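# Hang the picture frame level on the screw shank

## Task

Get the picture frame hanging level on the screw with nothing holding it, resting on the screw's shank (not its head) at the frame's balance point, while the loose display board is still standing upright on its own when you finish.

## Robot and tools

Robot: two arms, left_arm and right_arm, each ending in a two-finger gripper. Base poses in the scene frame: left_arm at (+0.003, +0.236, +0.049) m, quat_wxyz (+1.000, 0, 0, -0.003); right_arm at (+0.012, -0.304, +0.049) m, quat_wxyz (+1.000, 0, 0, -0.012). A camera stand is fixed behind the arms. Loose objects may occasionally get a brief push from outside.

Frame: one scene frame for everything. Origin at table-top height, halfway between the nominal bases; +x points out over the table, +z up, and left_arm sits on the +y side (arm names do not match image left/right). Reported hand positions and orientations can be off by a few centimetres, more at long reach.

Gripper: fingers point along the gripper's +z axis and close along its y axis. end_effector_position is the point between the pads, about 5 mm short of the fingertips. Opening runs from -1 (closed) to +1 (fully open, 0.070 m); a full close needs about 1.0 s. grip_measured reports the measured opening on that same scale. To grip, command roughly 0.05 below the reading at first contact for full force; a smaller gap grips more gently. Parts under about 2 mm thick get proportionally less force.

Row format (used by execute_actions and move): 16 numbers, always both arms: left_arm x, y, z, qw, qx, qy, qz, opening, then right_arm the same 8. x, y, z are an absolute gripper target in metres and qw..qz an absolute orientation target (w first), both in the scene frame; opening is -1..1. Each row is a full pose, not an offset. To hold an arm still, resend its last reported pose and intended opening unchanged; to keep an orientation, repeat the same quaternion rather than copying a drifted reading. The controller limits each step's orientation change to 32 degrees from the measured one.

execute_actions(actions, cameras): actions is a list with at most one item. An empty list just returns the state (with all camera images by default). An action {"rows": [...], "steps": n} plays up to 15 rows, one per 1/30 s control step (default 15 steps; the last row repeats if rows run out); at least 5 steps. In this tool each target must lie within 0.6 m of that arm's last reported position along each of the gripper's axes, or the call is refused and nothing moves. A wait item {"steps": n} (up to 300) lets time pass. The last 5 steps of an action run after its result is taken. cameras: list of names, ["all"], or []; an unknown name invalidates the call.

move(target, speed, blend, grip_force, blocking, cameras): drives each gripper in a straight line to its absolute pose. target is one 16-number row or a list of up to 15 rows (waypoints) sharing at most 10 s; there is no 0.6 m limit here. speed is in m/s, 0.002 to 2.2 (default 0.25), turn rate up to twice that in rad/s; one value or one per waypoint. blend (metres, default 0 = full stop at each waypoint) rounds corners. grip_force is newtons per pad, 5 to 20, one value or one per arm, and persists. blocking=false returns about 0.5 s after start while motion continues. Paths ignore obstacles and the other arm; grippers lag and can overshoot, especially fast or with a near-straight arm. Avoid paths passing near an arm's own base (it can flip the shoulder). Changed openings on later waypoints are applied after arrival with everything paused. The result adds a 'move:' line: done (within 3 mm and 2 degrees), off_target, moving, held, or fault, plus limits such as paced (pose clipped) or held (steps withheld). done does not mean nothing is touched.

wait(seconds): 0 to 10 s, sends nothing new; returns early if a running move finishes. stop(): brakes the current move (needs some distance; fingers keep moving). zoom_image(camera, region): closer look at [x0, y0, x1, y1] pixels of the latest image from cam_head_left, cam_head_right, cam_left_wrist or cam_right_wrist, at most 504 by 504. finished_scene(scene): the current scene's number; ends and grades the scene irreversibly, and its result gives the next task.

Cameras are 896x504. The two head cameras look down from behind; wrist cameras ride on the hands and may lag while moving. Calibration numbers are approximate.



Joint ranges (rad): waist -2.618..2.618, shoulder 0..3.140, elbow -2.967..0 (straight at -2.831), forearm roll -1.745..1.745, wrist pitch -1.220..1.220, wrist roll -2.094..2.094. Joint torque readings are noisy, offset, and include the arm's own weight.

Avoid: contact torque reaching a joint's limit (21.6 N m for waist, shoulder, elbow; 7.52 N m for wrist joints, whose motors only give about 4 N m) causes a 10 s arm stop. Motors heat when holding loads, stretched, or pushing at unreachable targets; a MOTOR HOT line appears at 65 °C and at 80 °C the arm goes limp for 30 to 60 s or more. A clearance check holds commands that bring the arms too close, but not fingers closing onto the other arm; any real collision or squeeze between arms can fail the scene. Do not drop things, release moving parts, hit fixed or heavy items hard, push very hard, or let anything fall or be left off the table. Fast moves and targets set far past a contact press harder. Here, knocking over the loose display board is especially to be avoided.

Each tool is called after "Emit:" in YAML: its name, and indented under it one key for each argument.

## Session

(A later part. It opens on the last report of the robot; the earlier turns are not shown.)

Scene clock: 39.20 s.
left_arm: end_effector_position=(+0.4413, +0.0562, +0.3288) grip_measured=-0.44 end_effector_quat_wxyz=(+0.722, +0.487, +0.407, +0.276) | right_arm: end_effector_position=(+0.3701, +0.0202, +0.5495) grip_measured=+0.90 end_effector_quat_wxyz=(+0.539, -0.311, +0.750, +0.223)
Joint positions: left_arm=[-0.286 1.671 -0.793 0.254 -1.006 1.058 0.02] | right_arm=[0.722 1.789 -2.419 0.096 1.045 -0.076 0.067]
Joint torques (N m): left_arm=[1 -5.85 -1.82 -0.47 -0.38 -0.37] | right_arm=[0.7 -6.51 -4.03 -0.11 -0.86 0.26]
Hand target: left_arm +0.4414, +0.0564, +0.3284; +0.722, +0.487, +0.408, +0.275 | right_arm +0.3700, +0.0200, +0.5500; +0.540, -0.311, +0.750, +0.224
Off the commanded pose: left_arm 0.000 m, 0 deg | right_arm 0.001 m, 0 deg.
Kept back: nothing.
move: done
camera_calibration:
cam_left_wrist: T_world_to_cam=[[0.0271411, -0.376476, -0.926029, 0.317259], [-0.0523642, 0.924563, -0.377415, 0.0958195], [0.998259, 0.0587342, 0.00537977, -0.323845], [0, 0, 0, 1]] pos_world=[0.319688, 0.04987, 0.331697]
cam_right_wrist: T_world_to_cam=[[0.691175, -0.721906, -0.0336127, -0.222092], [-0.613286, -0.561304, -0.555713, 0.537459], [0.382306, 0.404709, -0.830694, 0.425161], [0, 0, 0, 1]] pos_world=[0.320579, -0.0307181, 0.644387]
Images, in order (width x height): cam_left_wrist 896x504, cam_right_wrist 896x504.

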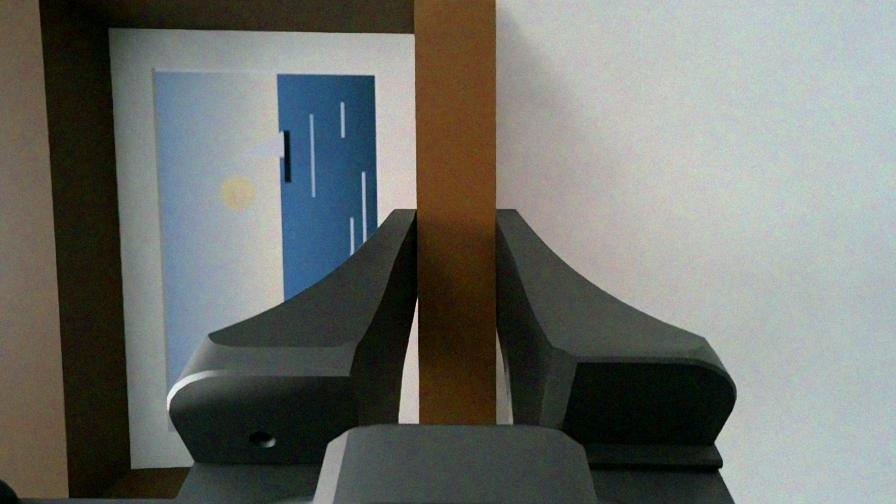

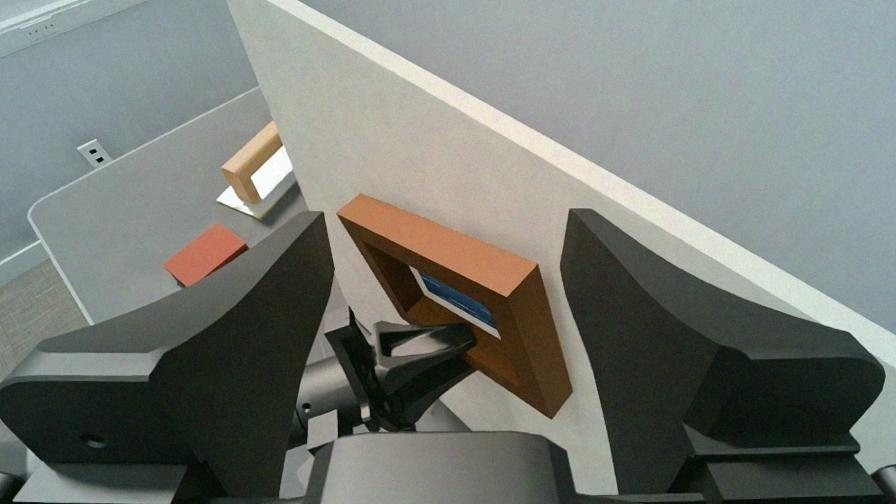

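Emit:
move:
  target:
    - [0.4412,0.0562,0.3350,0.7215,0.4867,0.4082,0.2754,-0.62,0.37,0.02,0.55,0.5398,-0.3106,0.7498,0.2236,0.9]
    - [0.4412,0.0562,0.3460,0.7215,0.4867,0.4082,0.2754,-0.62,0.37,0.02,0.55,0.5398,-0.3106,0.7498,0.2236,0.9]
  speed: 0.06
  blend: 0.003
  cameras: ["cam_left_wrist","cam_right_wrist"]

Emit:
zoom_image:
  camera: "cam_right_wrist"
  region: [330, 170, 590, 420]

Scene clock: 40.27 s.
left_arm: end_effector_position=(+0.4413, +0.0565, +0.3456) grip_measured=-0.43 end_effector_quat_wxyz=(+0.721, +0.487, +0.409, +0.275) | right_arm: end_effector_position=(+0.3701, +0.0202, +0.5495) grip_measured=+0.90 end_effector_quat_wxyz=(+0.539, -0.311, +0.750, +0.223)
Joint positions: left_arm=[-0.286 1.629 -0.825 0.266 -0.931 1.034 0.02] | right_arm=[0.722 1.789 -2.419 0.096 1.045 -0.076 0.067]
Joint torques (N m): left_arm=[0.54 -7.35 -4.72 -0.54 -1.89 -0.16] | right_arm=[0.72 -6.39 -4.05 -0.12 -0.86 0.25]
Hand target: left_arm +0.4412, +0.0562, +0.3460; +0.722, +0.487, +0.408, +0.275 | right_arm +0.3700, +0.0200, +0.5500; +0.540, -0.311, +0.750, +0.224
Off the commanded pose: left_arm 0.000 m, 0 deg | right_arm 0.001 m, 0 deg.
Kept back: nothing.
move: done
camera_calibration:
cam_left_wrist: T_world_to_cam=[[0.0246658, -0.376255, -0.926188, 0.334056], [-0.0545642, 0.924582, -0.377056, 0.1028], [0.998206, 0.059837, 0.00227548, -0.322997], [0, 0, 0, 1]] pos_world=[0.319787, 0.0499706, 0.348895]
cam_right_wrist: T_world_to_cam=[[0.691175, -0.721906, -0.0336127, -0.222092], [-0.613286, -0.561304, -0.555713, 0.537459], [0.382306, 0.404709, -0.830694, 0.425161], [0, 0, 0, 1]] pos_world=[0.320579, -0.0307181, 0.644387]
Images, in order (width x height): cam_left_wrist 896x504, cam_right_wrist 896x504.

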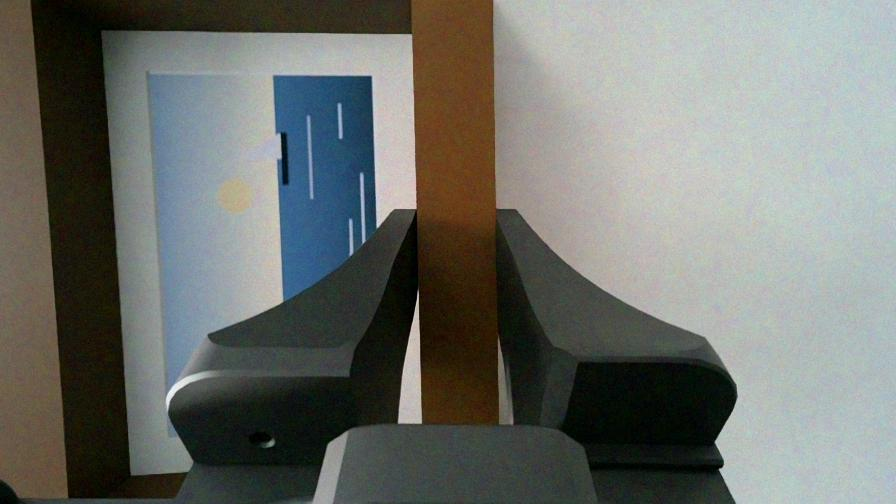

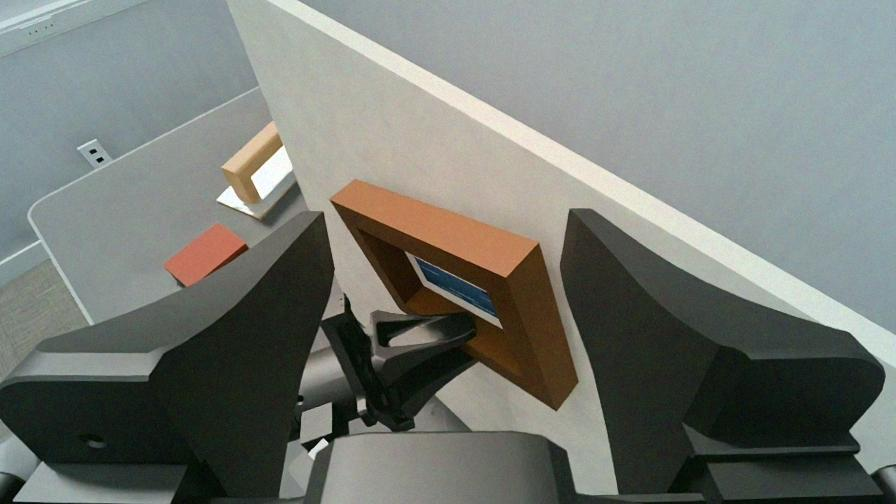

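Scaled by 1.938 from the camera's 896x504 image, which has a finer 1280x720 frame.

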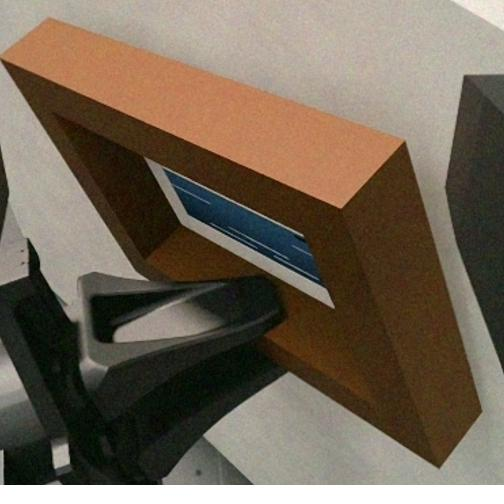

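Emit:
move:
  target: [0.4410,0.0743,0.3392,0.6154,0.6154,0.3482,0.3482,-0.62,0.38,0.01,0.562,0.5398,-0.3106,0.7498,0.2236,0.9]
  speed: 0.12
  cameras: ["cam_left_wrist","cam_right_wrist","cam_head_right","cam_head_left"]

Emit:
zoom_image:
  camera: "cam_right_wrist"
  region: [330, 170, 590, 420]

Scene clock: 46.43 s.
left_arm: end_effector_position=(+0.4410, +0.0742, +0.3388) grip_measured=-0.44 end_effector_quat_wxyz=(+0.615, +0.616, +0.348, +0.349) | right_arm: end_effector_position=(+0.3801, +0.0098, +0.5621) grip_measured=+0.90 end_effector_quat_wxyz=(+0.541, -0.310, +0.749, +0.224)
Joint positions: left_arm=[-0.186 1.536 -0.882 0.598 -0.654 1.078 0.02] | right_arm=[0.67 1.923 -2.726 0.14 1.216 -0.094 0.066]
Joint torques (N m): left_arm=[0.37 -6.88 -4.51 -0.73 -1.67 -0.29] | right_arm=[-0.04 -7.17 -2.61 0.09 -0.55 0.12]
Hand target: left_arm +0.4410, +0.0743, +0.3392; +0.615, +0.615, +0.348, +0.348 | right_arm +0.3799, +0.0100, +0.5619; +0.541, -0.310, +0.749, +0.224
Off the commanded pose: left_arm 0.000 m, 0 deg | right_arm 0.000 m, 0 deg.
joint sent to its limit (right arm) — joint 5 (wrist pitch), upper limit.
Kept back: nothing.
move: done
camera_calibration:
cam_left_wrist: T_world_to_cam=[[0.0256224, 0.000221851, -0.999672, 0.330901], [-0.0531028, 0.998588, -0.00113946, -0.049688], [0.99826, 0.0531145, 0.0255981, -0.331081], [0, 0, 0, 1]] pos_world=[0.319388, 0.0671297, 0.339211]
cam_right_wrist: T_world_to_cam=[[0.690788, -0.722316, -0.0327423, -0.236502], [-0.61155, -0.559498, -0.559436, 0.546136], [0.38577, 0.406475, -0.828227, 0.433344], [0, 0, 0, 1]] pos_world=[0.330191, -0.0414111, 0.656692]

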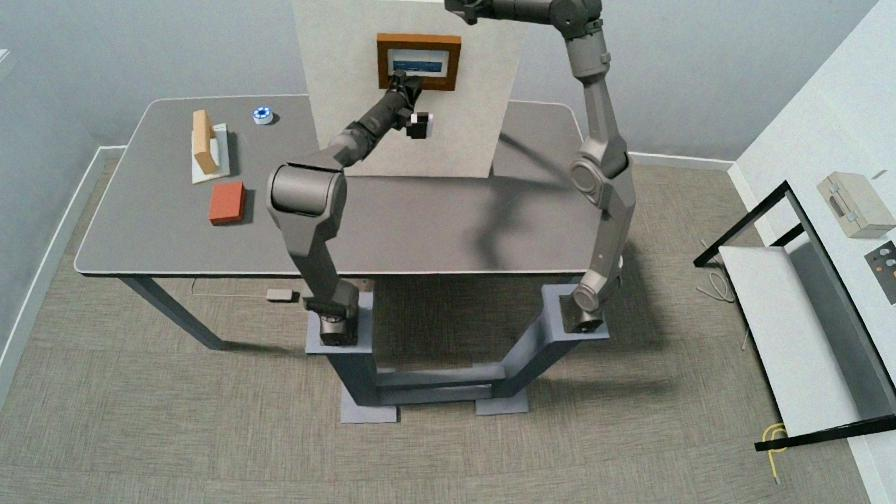

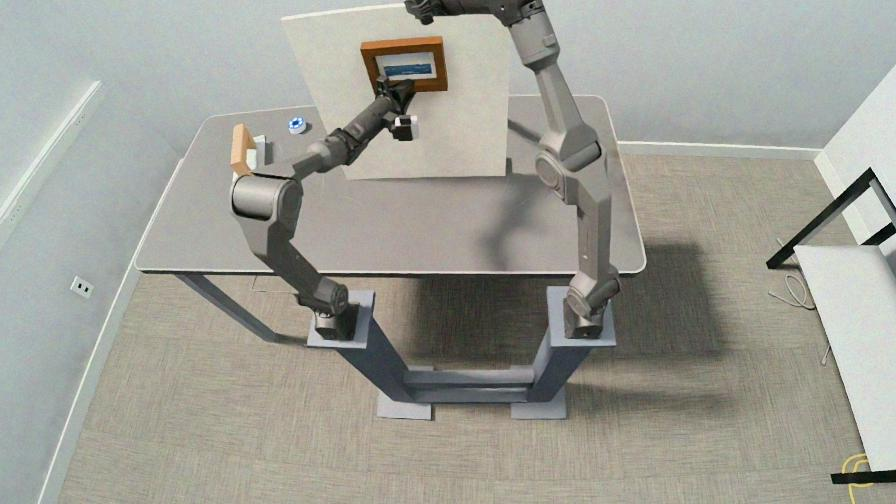

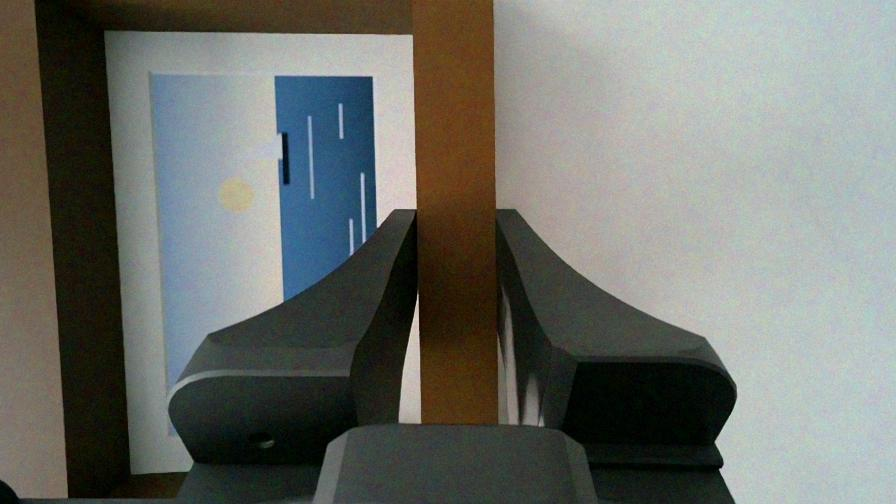

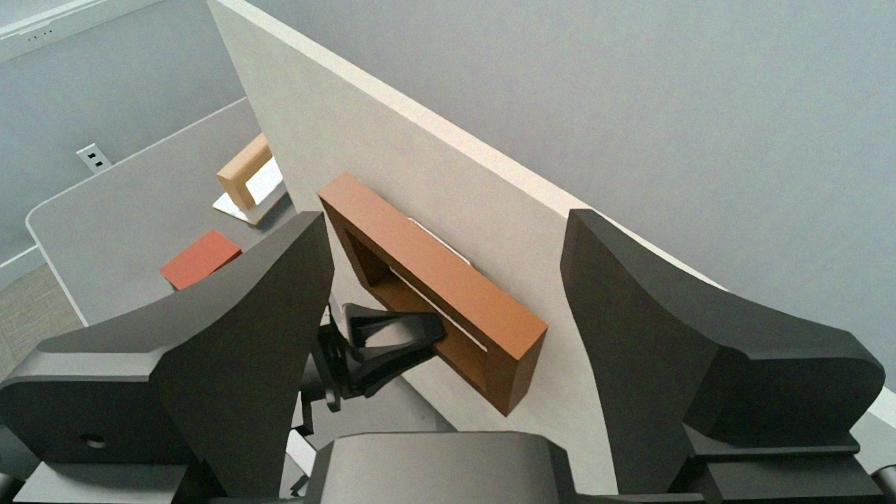

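Scaled by 1.938 from the camera's 896x504 image, which has a finer 1280x720 frame.

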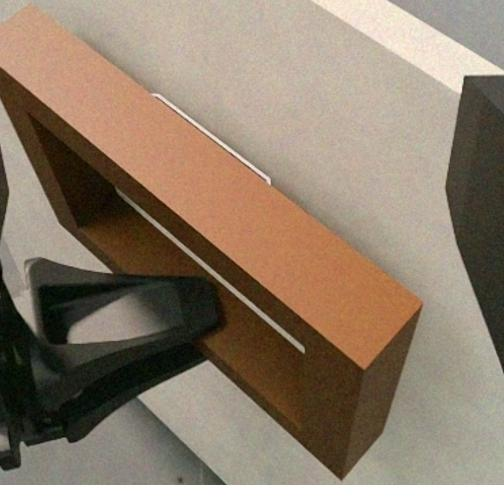

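Emit:
zoom_image:
  camera: "cam_right_wrist"
  region: [395, 200, 485, 280]

Emit:
zoom_image:
  camera: "cam_head_right"
  region: [340, 15, 470, 125]

Emit:
zoom_image:
  camera: "cam_head_left"
  region: [350, 10, 480, 120]

Scaled by 5.600 from the camera's 896x504 image, which has a finer 1280x720 frame.

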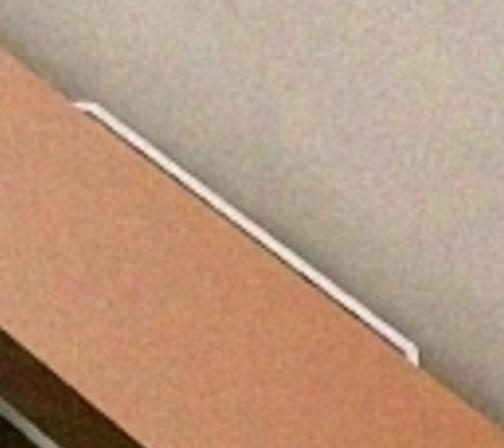

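Scaled by 3.877 from the camera's 896x504 image, which has a finer 1280x720 frame.

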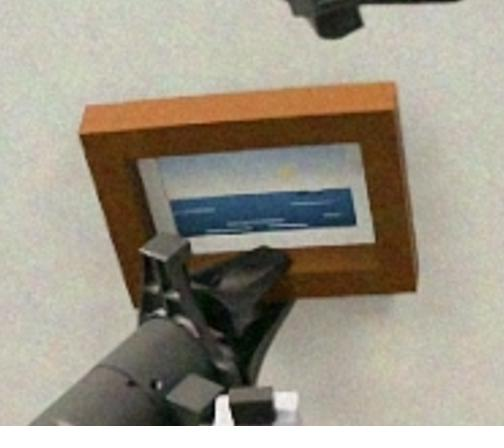

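Scaled by 3.877 from the camera's 896x504 image, which has a finer 1280x720 frame.

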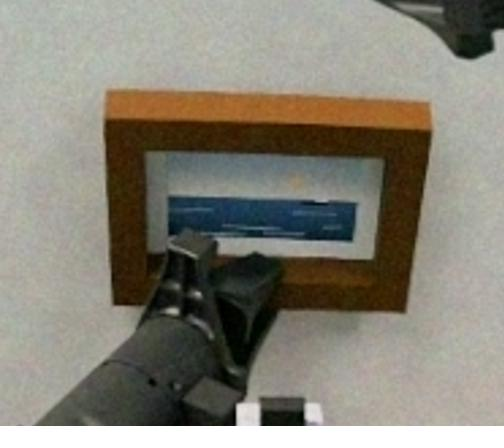

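Emit:
move:
  target: [0.4410,0.0752,0.3340,0.6100,0.6207,0.3451,0.3512,-0.62,0.38,0.01,0.562,0.541,-0.310,0.749,0.224,0.9]
  speed: 0.04
  cameras: ["cam_right_wrist"]

Emit:
zoom_image:
  camera: "cam_right_wrist"
  region: [395, 200, 485, 280]

Scene clock: 50.50 s.
left_arm: end_effector_position=(+0.4409, +0.0749, +0.3339) grip_measured=-0.44 end_effector_quat_wxyz=(+0.610, +0.621, +0.345, +0.351) | right_arm: end_effector_position=(+0.3802, +0.0098, +0.5618) grip_measured=+0.90 end_effector_quat_wxyz=(+0.541, -0.310, +0.749, +0.224)
Joint positions: left_arm=[-0.183 1.541 -0.873 0.599 -0.66 1.094 0.02] | right_arm=[0.67 1.92 -2.717 0.14 1.212 -0.094 0.067]
Joint torques (N m): left_arm=[1.14 -5.32 -3.2 -0.5 -1.47 -0.15] | right_arm=[0.73 -8 -2.68 -0.08 -0.89 0.21]
Hand target: left_arm +0.4410, +0.0752, +0.3340; +0.610, +0.621, +0.345, +0.351 | right_arm +0.3800, +0.0100, +0.5620; +0.541, -0.310, +0.749, +0.224
Off the commanded pose: left_arm 0.000 m, 0 deg | right_arm 0.000 m, 0 deg.
Kept back: nothing.
move: done
camera_calibration:
cam_right_wrist: T_world_to_cam=[[0.690477, -0.722589, -0.0332715, -0.236069], [-0.612303, -0.559366, -0.558744, 0.545883], [0.385131, 0.406172, -0.828672, 0.433508], [0, 0, 0, 1]] pos_world=[0.330289, -0.041312, 0.656391]
Images, in order (width x height): cam_right_wrist 896x504.

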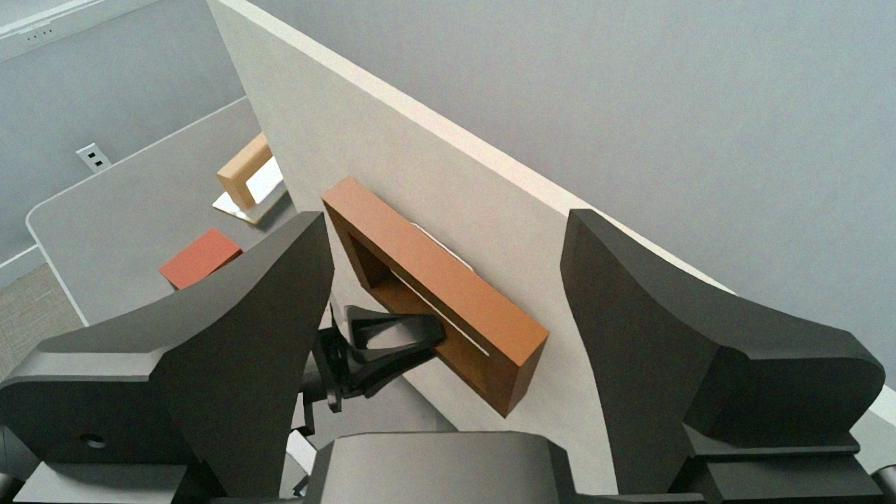

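Scaled by 5.600 from the camera's 896x504 image, which has a finer 1280x720 frame.

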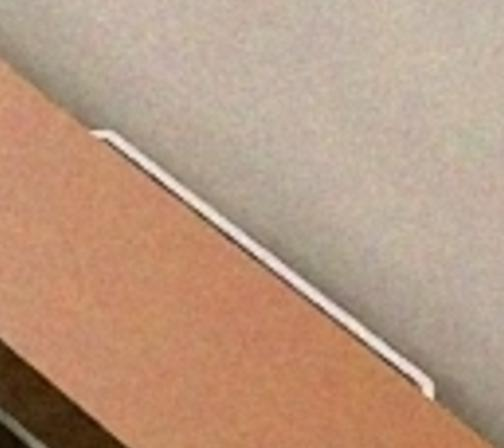

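Emit:
move:
  target:
    - [0.4416,0.0752,0.3320,0.6100,0.6207,0.3451,0.3512,-0.62,0.38,0.01,0.562,0.541,-0.310,0.749,0.224,0.9]
    - [0.4416,0.0752,0.3295,0.6100,0.6207,0.3451,0.3512,-0.62,0.38,0.01,0.562,0.541,-0.310,0.749,0.224,0.9]
  speed: 0.025
  cameras: ["cam_right_wrist"]

Emit:
zoom_image:
  camera: "cam_right_wrist"
  region: [395, 200, 485, 280]

Scene clock: 51.80 s.
left_arm: end_effector_position=(+0.4414, +0.0751, +0.3297) grip_measured=-0.44 end_effector_quat_wxyz=(+0.610, +0.621, +0.345, +0.351) | right_arm: end_effector_position=(+0.3803, +0.0098, +0.5620) grip_measured=+0.90 end_effector_quat_wxyz=(+0.541, -0.310, +0.749, +0.224)
Joint positions: left_arm=[-0.183 1.55 -0.864 0.586 -0.677 1.112 0.02] | right_arm=[0.67 1.92 -2.717 0.14 1.211 -0.094 0.067]
Joint torques (N m): left_arm=[1.31 -4.94 -3.61 -0.67 -1.03 -0.25] | right_arm=[0.67 -8.02 -2.59 -0.03 -0.9 -0.03]
Hand target: left_arm +0.4416, +0.0752, +0.3295; +0.610, +0.621, +0.345, +0.351 | right_arm +0.3800, +0.0100, +0.5620; +0.541, -0.310, +0.749, +0.224
Off the commanded pose: left_arm 0.000 m, 0 deg | right_arm 0.000 m, 0 deg.
Kept back: nothing.
move: done
camera_calibration:
cam_right_wrist: T_world_to_cam=[[0.690457, -0.722605, -0.0333346, -0.236091], [-0.611986, -0.558948, -0.559509, 0.5463], [0.385671, 0.406717, -0.828154, 0.433135], [0, 0, 0, 1]] pos_world=[0.330291, -0.0414099, 0.656492]
Images, in order (width x height): cam_right_wrist 896x504.

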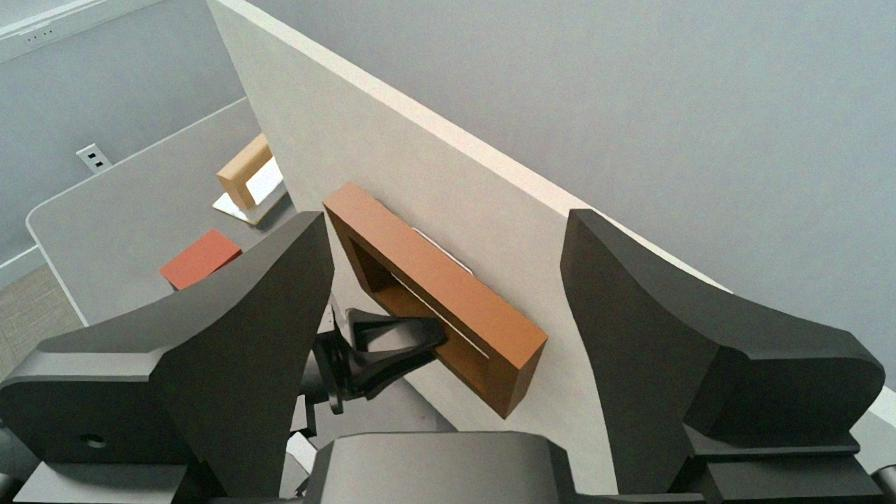

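Scaled by 5.600 from the camera's 896x504 image, which has a finer 1280x720 frame.

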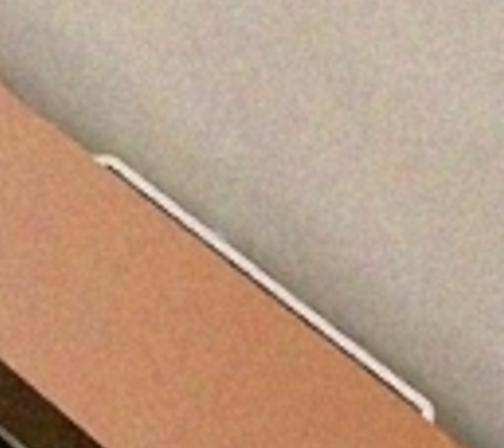

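Emit:
move:
  target: [0.4415,0.0752,0.3275,0.6100,0.6207,0.3451,0.3512,-0.62,0.38,0.01,0.562,0.541,-0.310,0.749,0.224,0.9]
  speed: 0.02
  cameras: ["cam_right_wrist"]

Emit:
zoom_image:
  camera: "cam_right_wrist"
  region: [395, 200, 485, 280]

Scene clock: 54.03 s.
left_arm: end_effector_position=(+0.4415, +0.0751, +0.3280) grip_measured=-0.44 end_effector_quat_wxyz=(+0.610, +0.620, +0.345, +0.351) | right_arm: end_effector_position=(+0.3803, +0.0098, +0.5620) grip_measured=+0.90 end_effector_quat_wxyz=(+0.541, -0.310, +0.749, +0.224)
Joint positions: left_arm=[-0.183 1.554 -0.86 0.58 -0.683 1.118 0.02] | right_arm=[0.67 1.92 -2.717 0.14 1.211 -0.094 0.067]
Joint torques (N m): left_arm=[1.55 -4.5 -2.78 -0.77 -1.03 -0.1] | right_arm=[0.74 -8.03 -2.58 0.07 -0.9 -0.12]
Hand target: left_arm +0.4415, +0.0752, +0.3275; +0.610, +0.621, +0.345, +0.351 | right_arm +0.3800, +0.0100, +0.5620; +0.541, -0.310, +0.749, +0.224
Off the commanded pose: left_arm 0.001 m, 0 deg | right_arm 0.000 m, 0 deg.
Kept back: nothing.
move: done
camera_calibration:
cam_right_wrist: T_world_to_cam=[[0.690457, -0.722605, -0.0333346, -0.236091], [-0.611986, -0.558948, -0.559509, 0.5463], [0.385671, 0.406717, -0.828154, 0.433135], [0, 0, 0, 1]] pos_world=[0.330291, -0.0414099, 0.656492]
Images, in order (width x height): cam_right_wrist 896x504.

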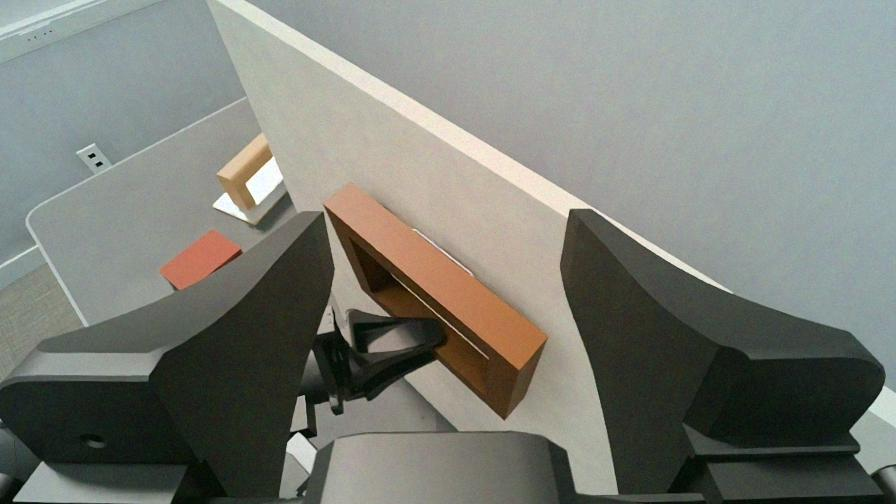

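Scaled by 5.600 from the camera's 896x504 image, which has a finer 1280x720 frame.

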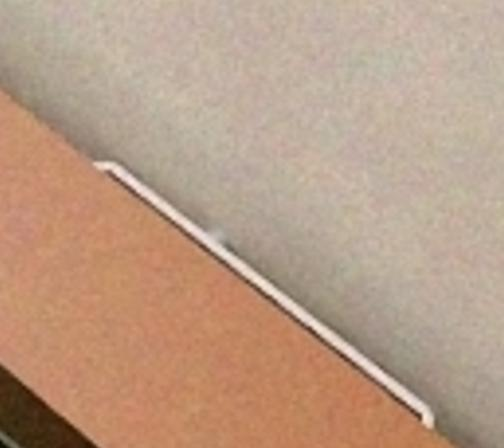

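Emit:
move:
  target: [0.4415,0.0752,0.3255,0.6100,0.6207,0.3451,0.3512,-0.62,0.38,0.01,0.562,0.541,-0.310,0.749,0.224,0.9]
  speed: 0.02
  cameras: ["cam_right_wrist"]

Emit:
zoom_image:
  camera: "cam_right_wrist"
  region: [395, 200, 485, 280]

Scene clock: 56.13 s.
left_arm: end_effector_position=(+0.4414, +0.0751, +0.3255) grip_measured=-0.44 end_effector_quat_wxyz=(+0.610, +0.621, +0.345, +0.351) | right_arm: end_effector_position=(+0.3803, +0.0098, +0.5620) grip_measured=+0.90 end_effector_quat_wxyz=(+0.541, -0.310, +0.749, +0.224)
Joint positions: left_arm=[-0.183 1.558 -0.855 0.575 -0.69 1.126 0.02] | right_arm=[0.67 1.92 -2.717 0.14 1.211 -0.094 0.067]
Joint torques (N m): left_arm=[1.23 -4.99 -3.2 -0.77 -1.35 -0.13] | right_arm=[0.71 -8.01 -2.59 0.13 -0.89 -0.12]
Hand target: left_arm +0.4415, +0.0752, +0.3255; +0.610, +0.621, +0.345, +0.351 | right_arm +0.3800, +0.0100, +0.5620; +0.541, -0.310, +0.749, +0.224
Off the commanded pose: left_arm 0.000 m, 0 deg | right_arm 0.000 m, 0 deg.
Kept back: nothing.
move: done
camera_calibration:
cam_right_wrist: T_world_to_cam=[[0.690457, -0.722605, -0.0333346, -0.236091], [-0.611986, -0.558948, -0.559509, 0.5463], [0.385671, 0.406717, -0.828154, 0.433135], [0, 0, 0, 1]] pos_world=[0.330291, -0.0414099, 0.656492]
Images, in order (width x height): cam_right_wrist 896x504.

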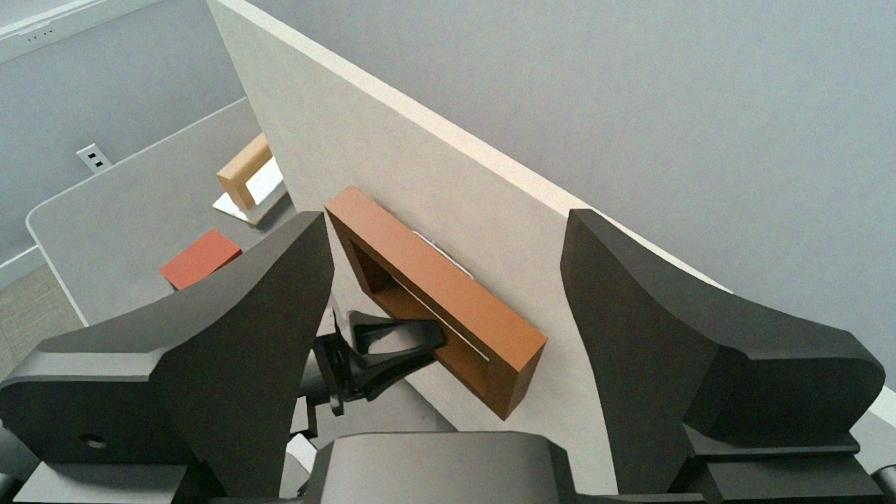

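Scaled by 5.600 from the camera's 896x504 image, which has a finer 1280x720 frame.

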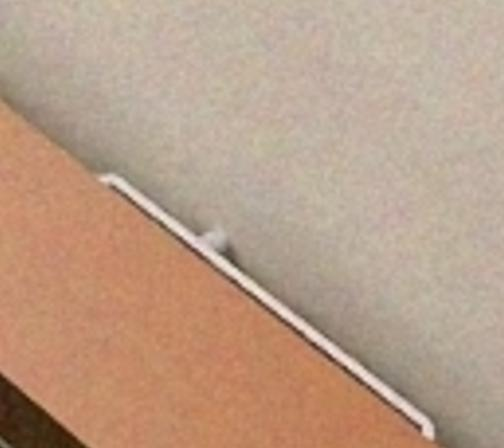

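Emit:
move:
  target: [0.4415,0.0752,0.3240,0.6100,0.6207,0.3451,0.3512,-0.62,0.38,0.01,0.562,0.541,-0.310,0.749,0.224,0.9]
  speed: 0.02
  cameras: ["cam_right_wrist"]

Emit:
zoom_image:
  camera: "cam_right_wrist"
  region: [395, 200, 485, 280]

Scene clock: 57.07 s.
left_arm: end_effector_position=(+0.4414, +0.0750, +0.3244) grip_measured=-0.44 end_effector_quat_wxyz=(+0.610, +0.621, +0.345, +0.351) | right_arm: end_effector_position=(+0.3803, +0.0098, +0.5620) grip_measured=+0.90 end_effector_quat_wxyz=(+0.541, -0.310, +0.749, +0.224)
Joint positions: left_arm=[-0.183 1.56 -0.852 0.571 -0.696 1.131 0.02] | right_arm=[0.67 1.92 -2.717 0.14 1.211 -0.094 0.067]
Joint torques (N m): left_arm=[0.89 -5.01 -3.05 -0.75 -1.38 -0.1] | right_arm=[0.7 -8.07 -2.64 0.13 -0.9 -0.12]
Hand target: left_arm +0.4415, +0.0752, +0.3240; +0.610, +0.621, +0.345, +0.351 | right_arm +0.3800, +0.0100, +0.5620; +0.541, -0.310, +0.749, +0.224
Off the commanded pose: left_arm 0.000 m, 0 deg | right_arm 0.000 m, 0 deg.
Kept back: nothing.
move: done
camera_calibration:
cam_right_wrist: T_world_to_cam=[[0.690457, -0.722605, -0.0333346, -0.236091], [-0.611986, -0.558948, -0.559509, 0.5463], [0.385671, 0.406717, -0.828154, 0.433135], [0, 0, 0, 1]] pos_world=[0.330291, -0.0414099, 0.656492]
Images, in order (width x height): cam_right_wrist 896x504.

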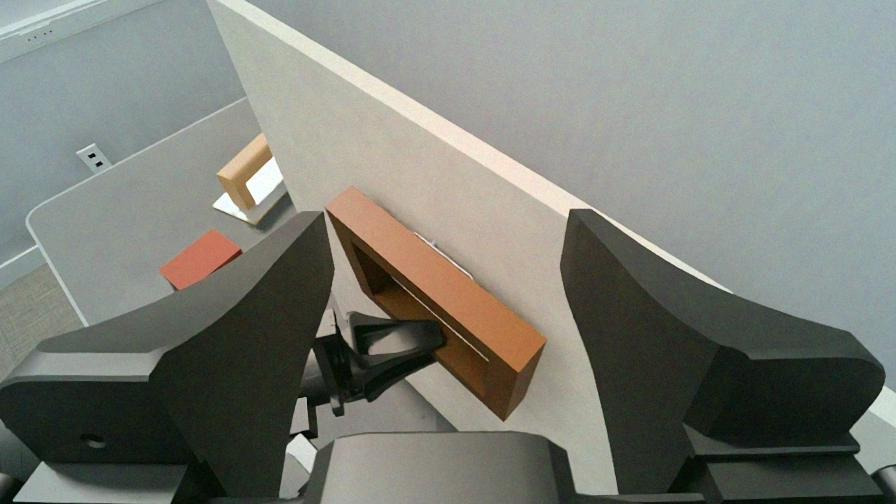

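Scaled by 5.600 from the camera's 896x504 image, which has a finer 1280x720 frame.

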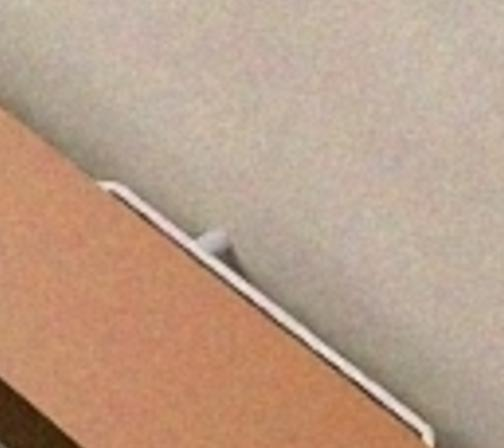

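Emit:
move:
  target: [0.4415,0.0752,0.3227,0.6100,0.6207,0.3451,0.3512,-0.62,0.38,0.01,0.562,0.541,-0.310,0.749,0.224,0.9]
  speed: 0.02
  cameras: ["cam_right_wrist"]

Emit:
zoom_image:
  camera: "cam_right_wrist"
  region: [395, 200, 485, 280]

Scene clock: 58.00 s.
left_arm: end_effector_position=(+0.4414, +0.0751, +0.3236) grip_measured=-0.44 end_effector_quat_wxyz=(+0.611, +0.620, +0.345, +0.351) | right_arm: end_effector_position=(+0.3803, +0.0098, +0.5620) grip_measured=+0.90 end_effector_quat_wxyz=(+0.541, -0.310, +0.749, +0.224)
Joint positions: left_arm=[-0.183 1.562 -0.849 0.567 -0.701 1.136 0.02] | right_arm=[0.67 1.92 -2.717 0.14 1.211 -0.094 0.067]
Joint torques (N m): left_arm=[0.73 -4.12 -2.21 -0.44 -1 -0.05] | right_arm=[0.69 -8.01 -2.61 0.12 -0.9 -0.12]
Hand target: left_arm +0.4415, +0.0752, +0.3227; +0.610, +0.621, +0.345, +0.351 | right_arm +0.3800, +0.0100, +0.5620; +0.541, -0.310, +0.749, +0.224
Off the commanded pose: left_arm 0.001 m, 0 deg | right_arm 0.000 m, 0 deg.
Kept back: nothing.
move: done
camera_calibration:
cam_right_wrist: T_world_to_cam=[[0.690457, -0.722605, -0.0333346, -0.236091], [-0.611986, -0.558948, -0.559509, 0.5463], [0.385671, 0.406717, -0.828154, 0.433135], [0, 0, 0, 1]] pos_world=[0.330291, -0.0414099, 0.656492]
Images, in order (width x height): cam_right_wrist 896x504.

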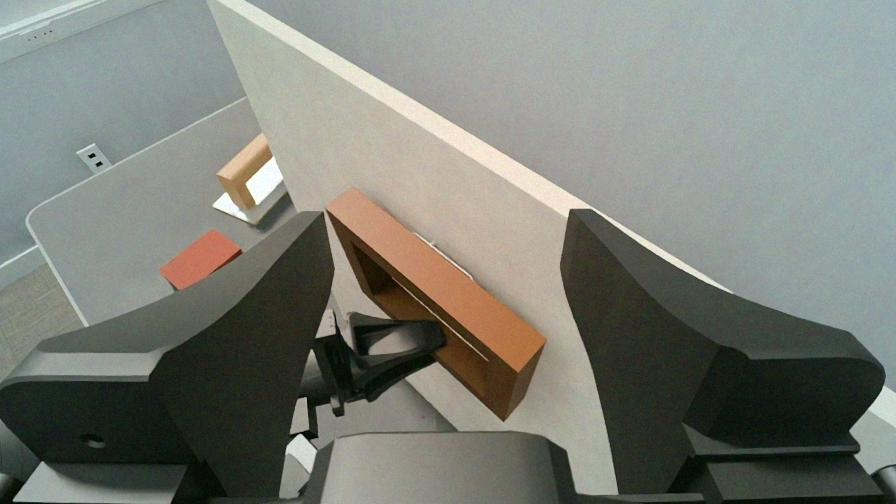

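Scaled by 5.600 from the camera's 896x504 image, which has a finer 1280x720 frame.

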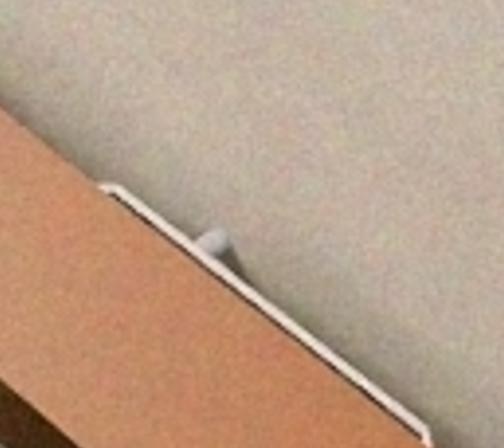

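Emit:
move:
  target: [0.4415,0.0752,0.3212,0.6100,0.6207,0.3451,0.3512,-0.62,0.38,0.01,0.562,0.541,-0.310,0.749,0.224,0.9]
  speed: 0.02
  cameras: ["cam_right_wrist","cam_head_left"]

Emit:
zoom_image:
  camera: "cam_right_wrist"
  region: [405, 222, 477, 286]

Emit:
zoom_image:
  camera: "cam_right_wrist"
  region: [418, 232, 450, 260]

Scene clock: 59.57 s.
left_arm: end_effector_position=(+0.4413, +0.0750, +0.3227) grip_measured=-0.44 end_effector_quat_wxyz=(+0.611, +0.620, +0.344, +0.352) | right_arm: end_effector_position=(+0.3803, +0.0098, +0.5620) grip_measured=+0.90 end_effector_quat_wxyz=(+0.541, -0.310, +0.749, +0.224)
Joint positions: left_arm=[-0.183 1.565 -0.846 0.563 -0.707 1.141 0.02] | right_arm=[0.67 1.92 -2.717 0.14 1.211 -0.094 0.067]
Joint torques (N m): left_arm=[-0.1 -1.84 0.87 0.02 0.62 -0.1] | right_arm=[0.68 -8.05 -2.6 0.12 -0.9 -0.12]
Hand target: left_arm +0.4415, +0.0752, +0.3212; +0.610, +0.621, +0.345, +0.351 | right_arm +0.3800, +0.0100, +0.5620; +0.541, -0.310, +0.749, +0.224
Off the commanded pose: left_arm 0.002 m, 0 deg | right_arm 0.000 m, 0 deg.
Kept back: nothing.
move: done
camera_calibration:
cam_right_wrist: T_world_to_cam=[[0.690457, -0.722605, -0.0333346, -0.236091], [-0.611986, -0.558948, -0.559509, 0.5463], [0.385671, 0.406717, -0.828154, 0.433135], [0, 0, 0, 1]] pos_world=[0.330291, -0.0414099, 0.656492]
Images, in order (width x height): cam_head_left 896x504, cam_right_wrist 896x504.

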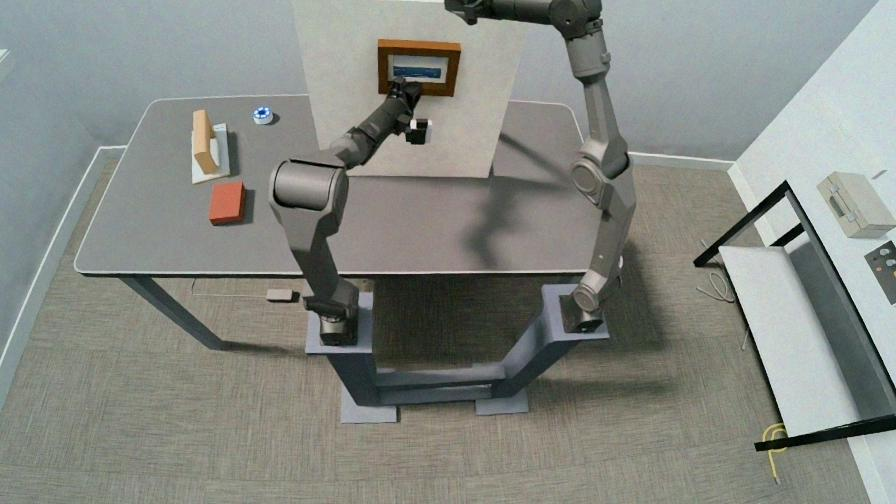

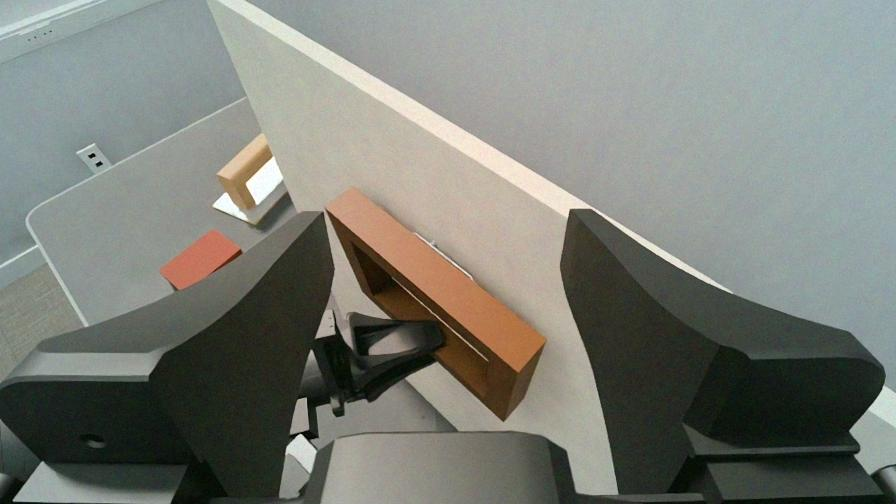

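Scaled by 7.000 from the camera's 896x504 image, which has a finer 1280x720 frame.

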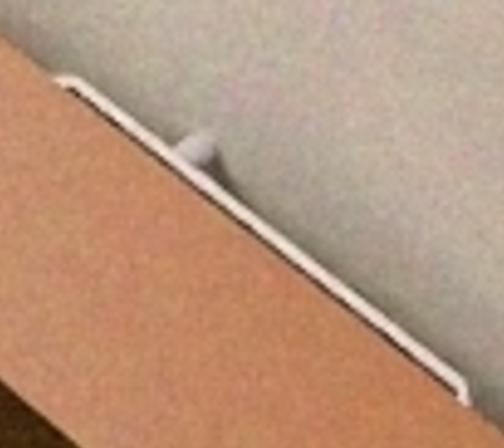

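Scaled by 15.750 from the camera's 896x504 image, which has a finer 1280x720 frame.

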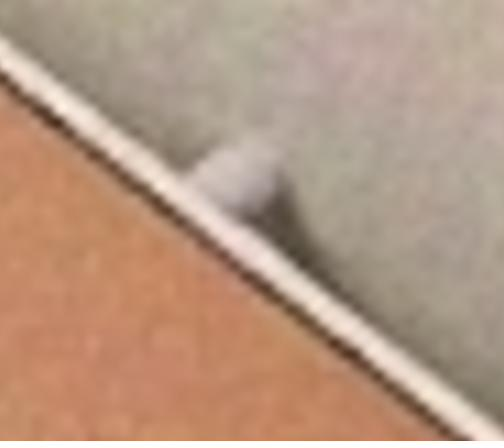

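Emit:
move:
  target:
    - [0.4415,0.0752,0.3225,0.6100,0.6207,0.3451,0.3512,-0.62,0.38,0.01,0.562,0.541,-0.310,0.749,0.224,0.9]
    - [0.4415,0.0764,0.3225,0.6100,0.6207,0.3451,0.3512,-0.62,0.38,0.01,0.562,0.541,-0.310,0.749,0.224,0.9]
  speed: 0.01
  cameras: ["cam_right_wrist"]

Emit:
zoom_image:
  camera: "cam_right_wrist"
  region: [405, 222, 477, 286]

Scene clock: 61.50 s.
left_arm: end_effector_position=(+0.4414, +0.0758, +0.3218) grip_measured=-0.44 end_effector_quat_wxyz=(+0.609, +0.622, +0.345, +0.351) | right_arm: end_effector_position=(+0.3803, +0.0098, +0.5620) grip_measured=+0.90 end_effector_quat_wxyz=(+0.541, -0.310, +0.749, +0.224)
Joint positions: left_arm=[-0.179 1.564 -0.847 0.574 -0.702 1.132 0.02] | right_arm=[0.67 1.92 -2.717 0.14 1.211 -0.094 0.067]
Joint torques (N m): left_arm=[0.23 -0.74 2.55 0.26 2.15 -0.37] | right_arm=[0.64 -8.02 -2.62 0.13 -0.91 -0.12]
Hand target: left_arm +0.4415, +0.0764, +0.3225; +0.610, +0.621, +0.345, +0.351 | right_arm +0.3800, +0.0100, +0.5620; +0.541, -0.310, +0.749, +0.224
Off the commanded pose: left_arm 0.001 m, 0 deg | right_arm 0.000 m, 0 deg.
Kept back: nothing.
move: done
camera_calibration:
cam_right_wrist: T_world_to_cam=[[0.690457, -0.722605, -0.0333346, -0.236091], [-0.611986, -0.558948, -0.559509, 0.5463], [0.385671, 0.406717, -0.828154, 0.433135], [0, 0, 0, 1]] pos_world=[0.330291, -0.0414099, 0.656492]
Images, in order (width x height): cam_right_wrist 896x504.

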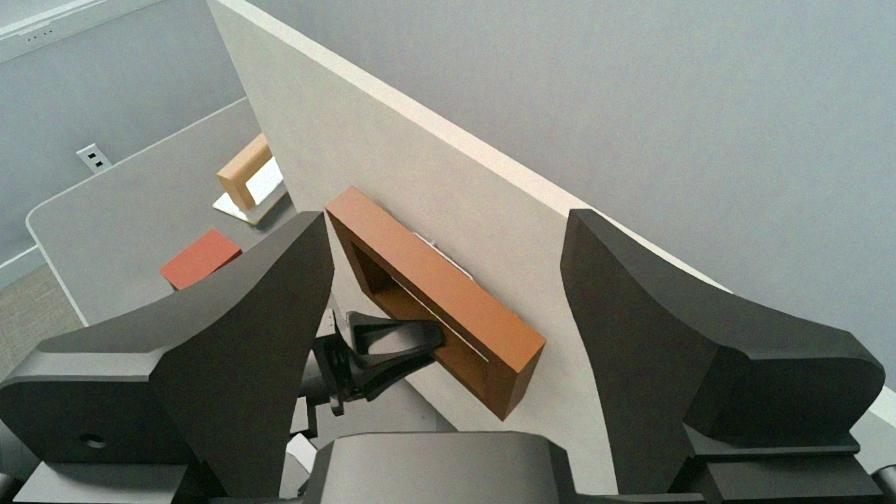

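Scaled by 7.000 from the camera's 896x504 image, which has a finer 1280x720 frame.

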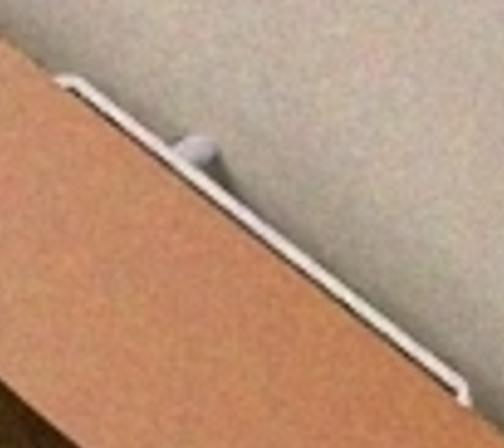

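Emit:
move:
  target:
    - [0.4415,0.0758,0.3240,0.6100,0.6207,0.3451,0.3512,-0.62,0.38,0.01,0.562,0.541,-0.310,0.749,0.224,0.9]
    - [0.4385,0.0758,0.3240,0.6100,0.6207,0.3451,0.3512,-0.62,0.38,0.01,0.562,0.541,-0.310,0.749,0.224,0.9]
  speed: 0.015
  cameras: ["cam_right_wrist"]

Emit:
zoom_image:
  camera: "cam_right_wrist"
  region: [405, 222, 477, 286]

Scene clock: 64.60 s.
left_arm: end_effector_position=(+0.4391, +0.0764, +0.3231) grip_measured=-0.45 end_effector_quat_wxyz=(+0.609, +0.621, +0.347, +0.351) | right_arm: end_effector_position=(+0.3803, +0.0098, +0.5620) grip_measured=+0.90 end_effector_quat_wxyz=(+0.541, -0.310, +0.749, +0.224)
Joint positions: left_arm=[-0.181 1.552 -0.84 0.569 -0.696 1.132 0.019] | right_arm=[0.67 1.92 -2.717 0.14 1.211 -0.094 0.067]
Joint torques (N m): left_arm=[-0.68 -4.57 -0.18 -0.13 0.11 -0.13] | right_arm=[0.65 -8.04 -2.63 0.13 -0.9 -0.13]
Hand target: left_arm +0.4385, +0.0758, +0.3240; +0.610, +0.621, +0.345, +0.351 | right_arm +0.3800, +0.0100, +0.5620; +0.541, -0.310, +0.749, +0.224
Off the commanded pose: left_arm 0.001 m, 0 deg | right_arm 0.000 m, 0 deg.
Kept back: nothing.
move: done
camera_calibration:
cam_right_wrist: T_world_to_cam=[[0.690457, -0.722605, -0.0333346, -0.236091], [-0.611986, -0.558948, -0.559509, 0.5463], [0.385671, 0.406717, -0.828154, 0.433135], [0, 0, 0, 1]] pos_world=[0.330291, -0.0414099, 0.656492]
Images, in order (width x height): cam_right_wrist 896x504.

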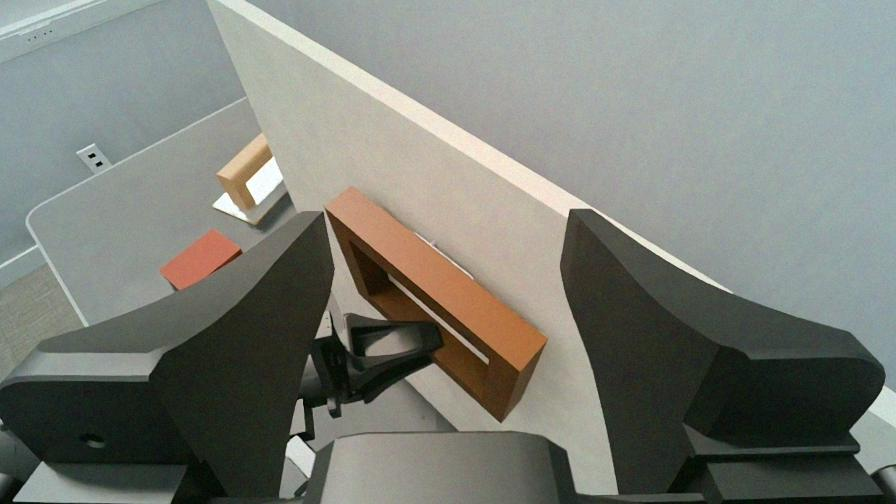

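Scaled by 7.000 from the camera's 896x504 image, which has a finer 1280x720 frame.

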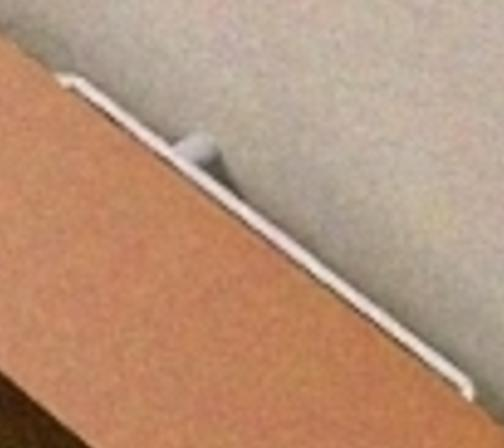

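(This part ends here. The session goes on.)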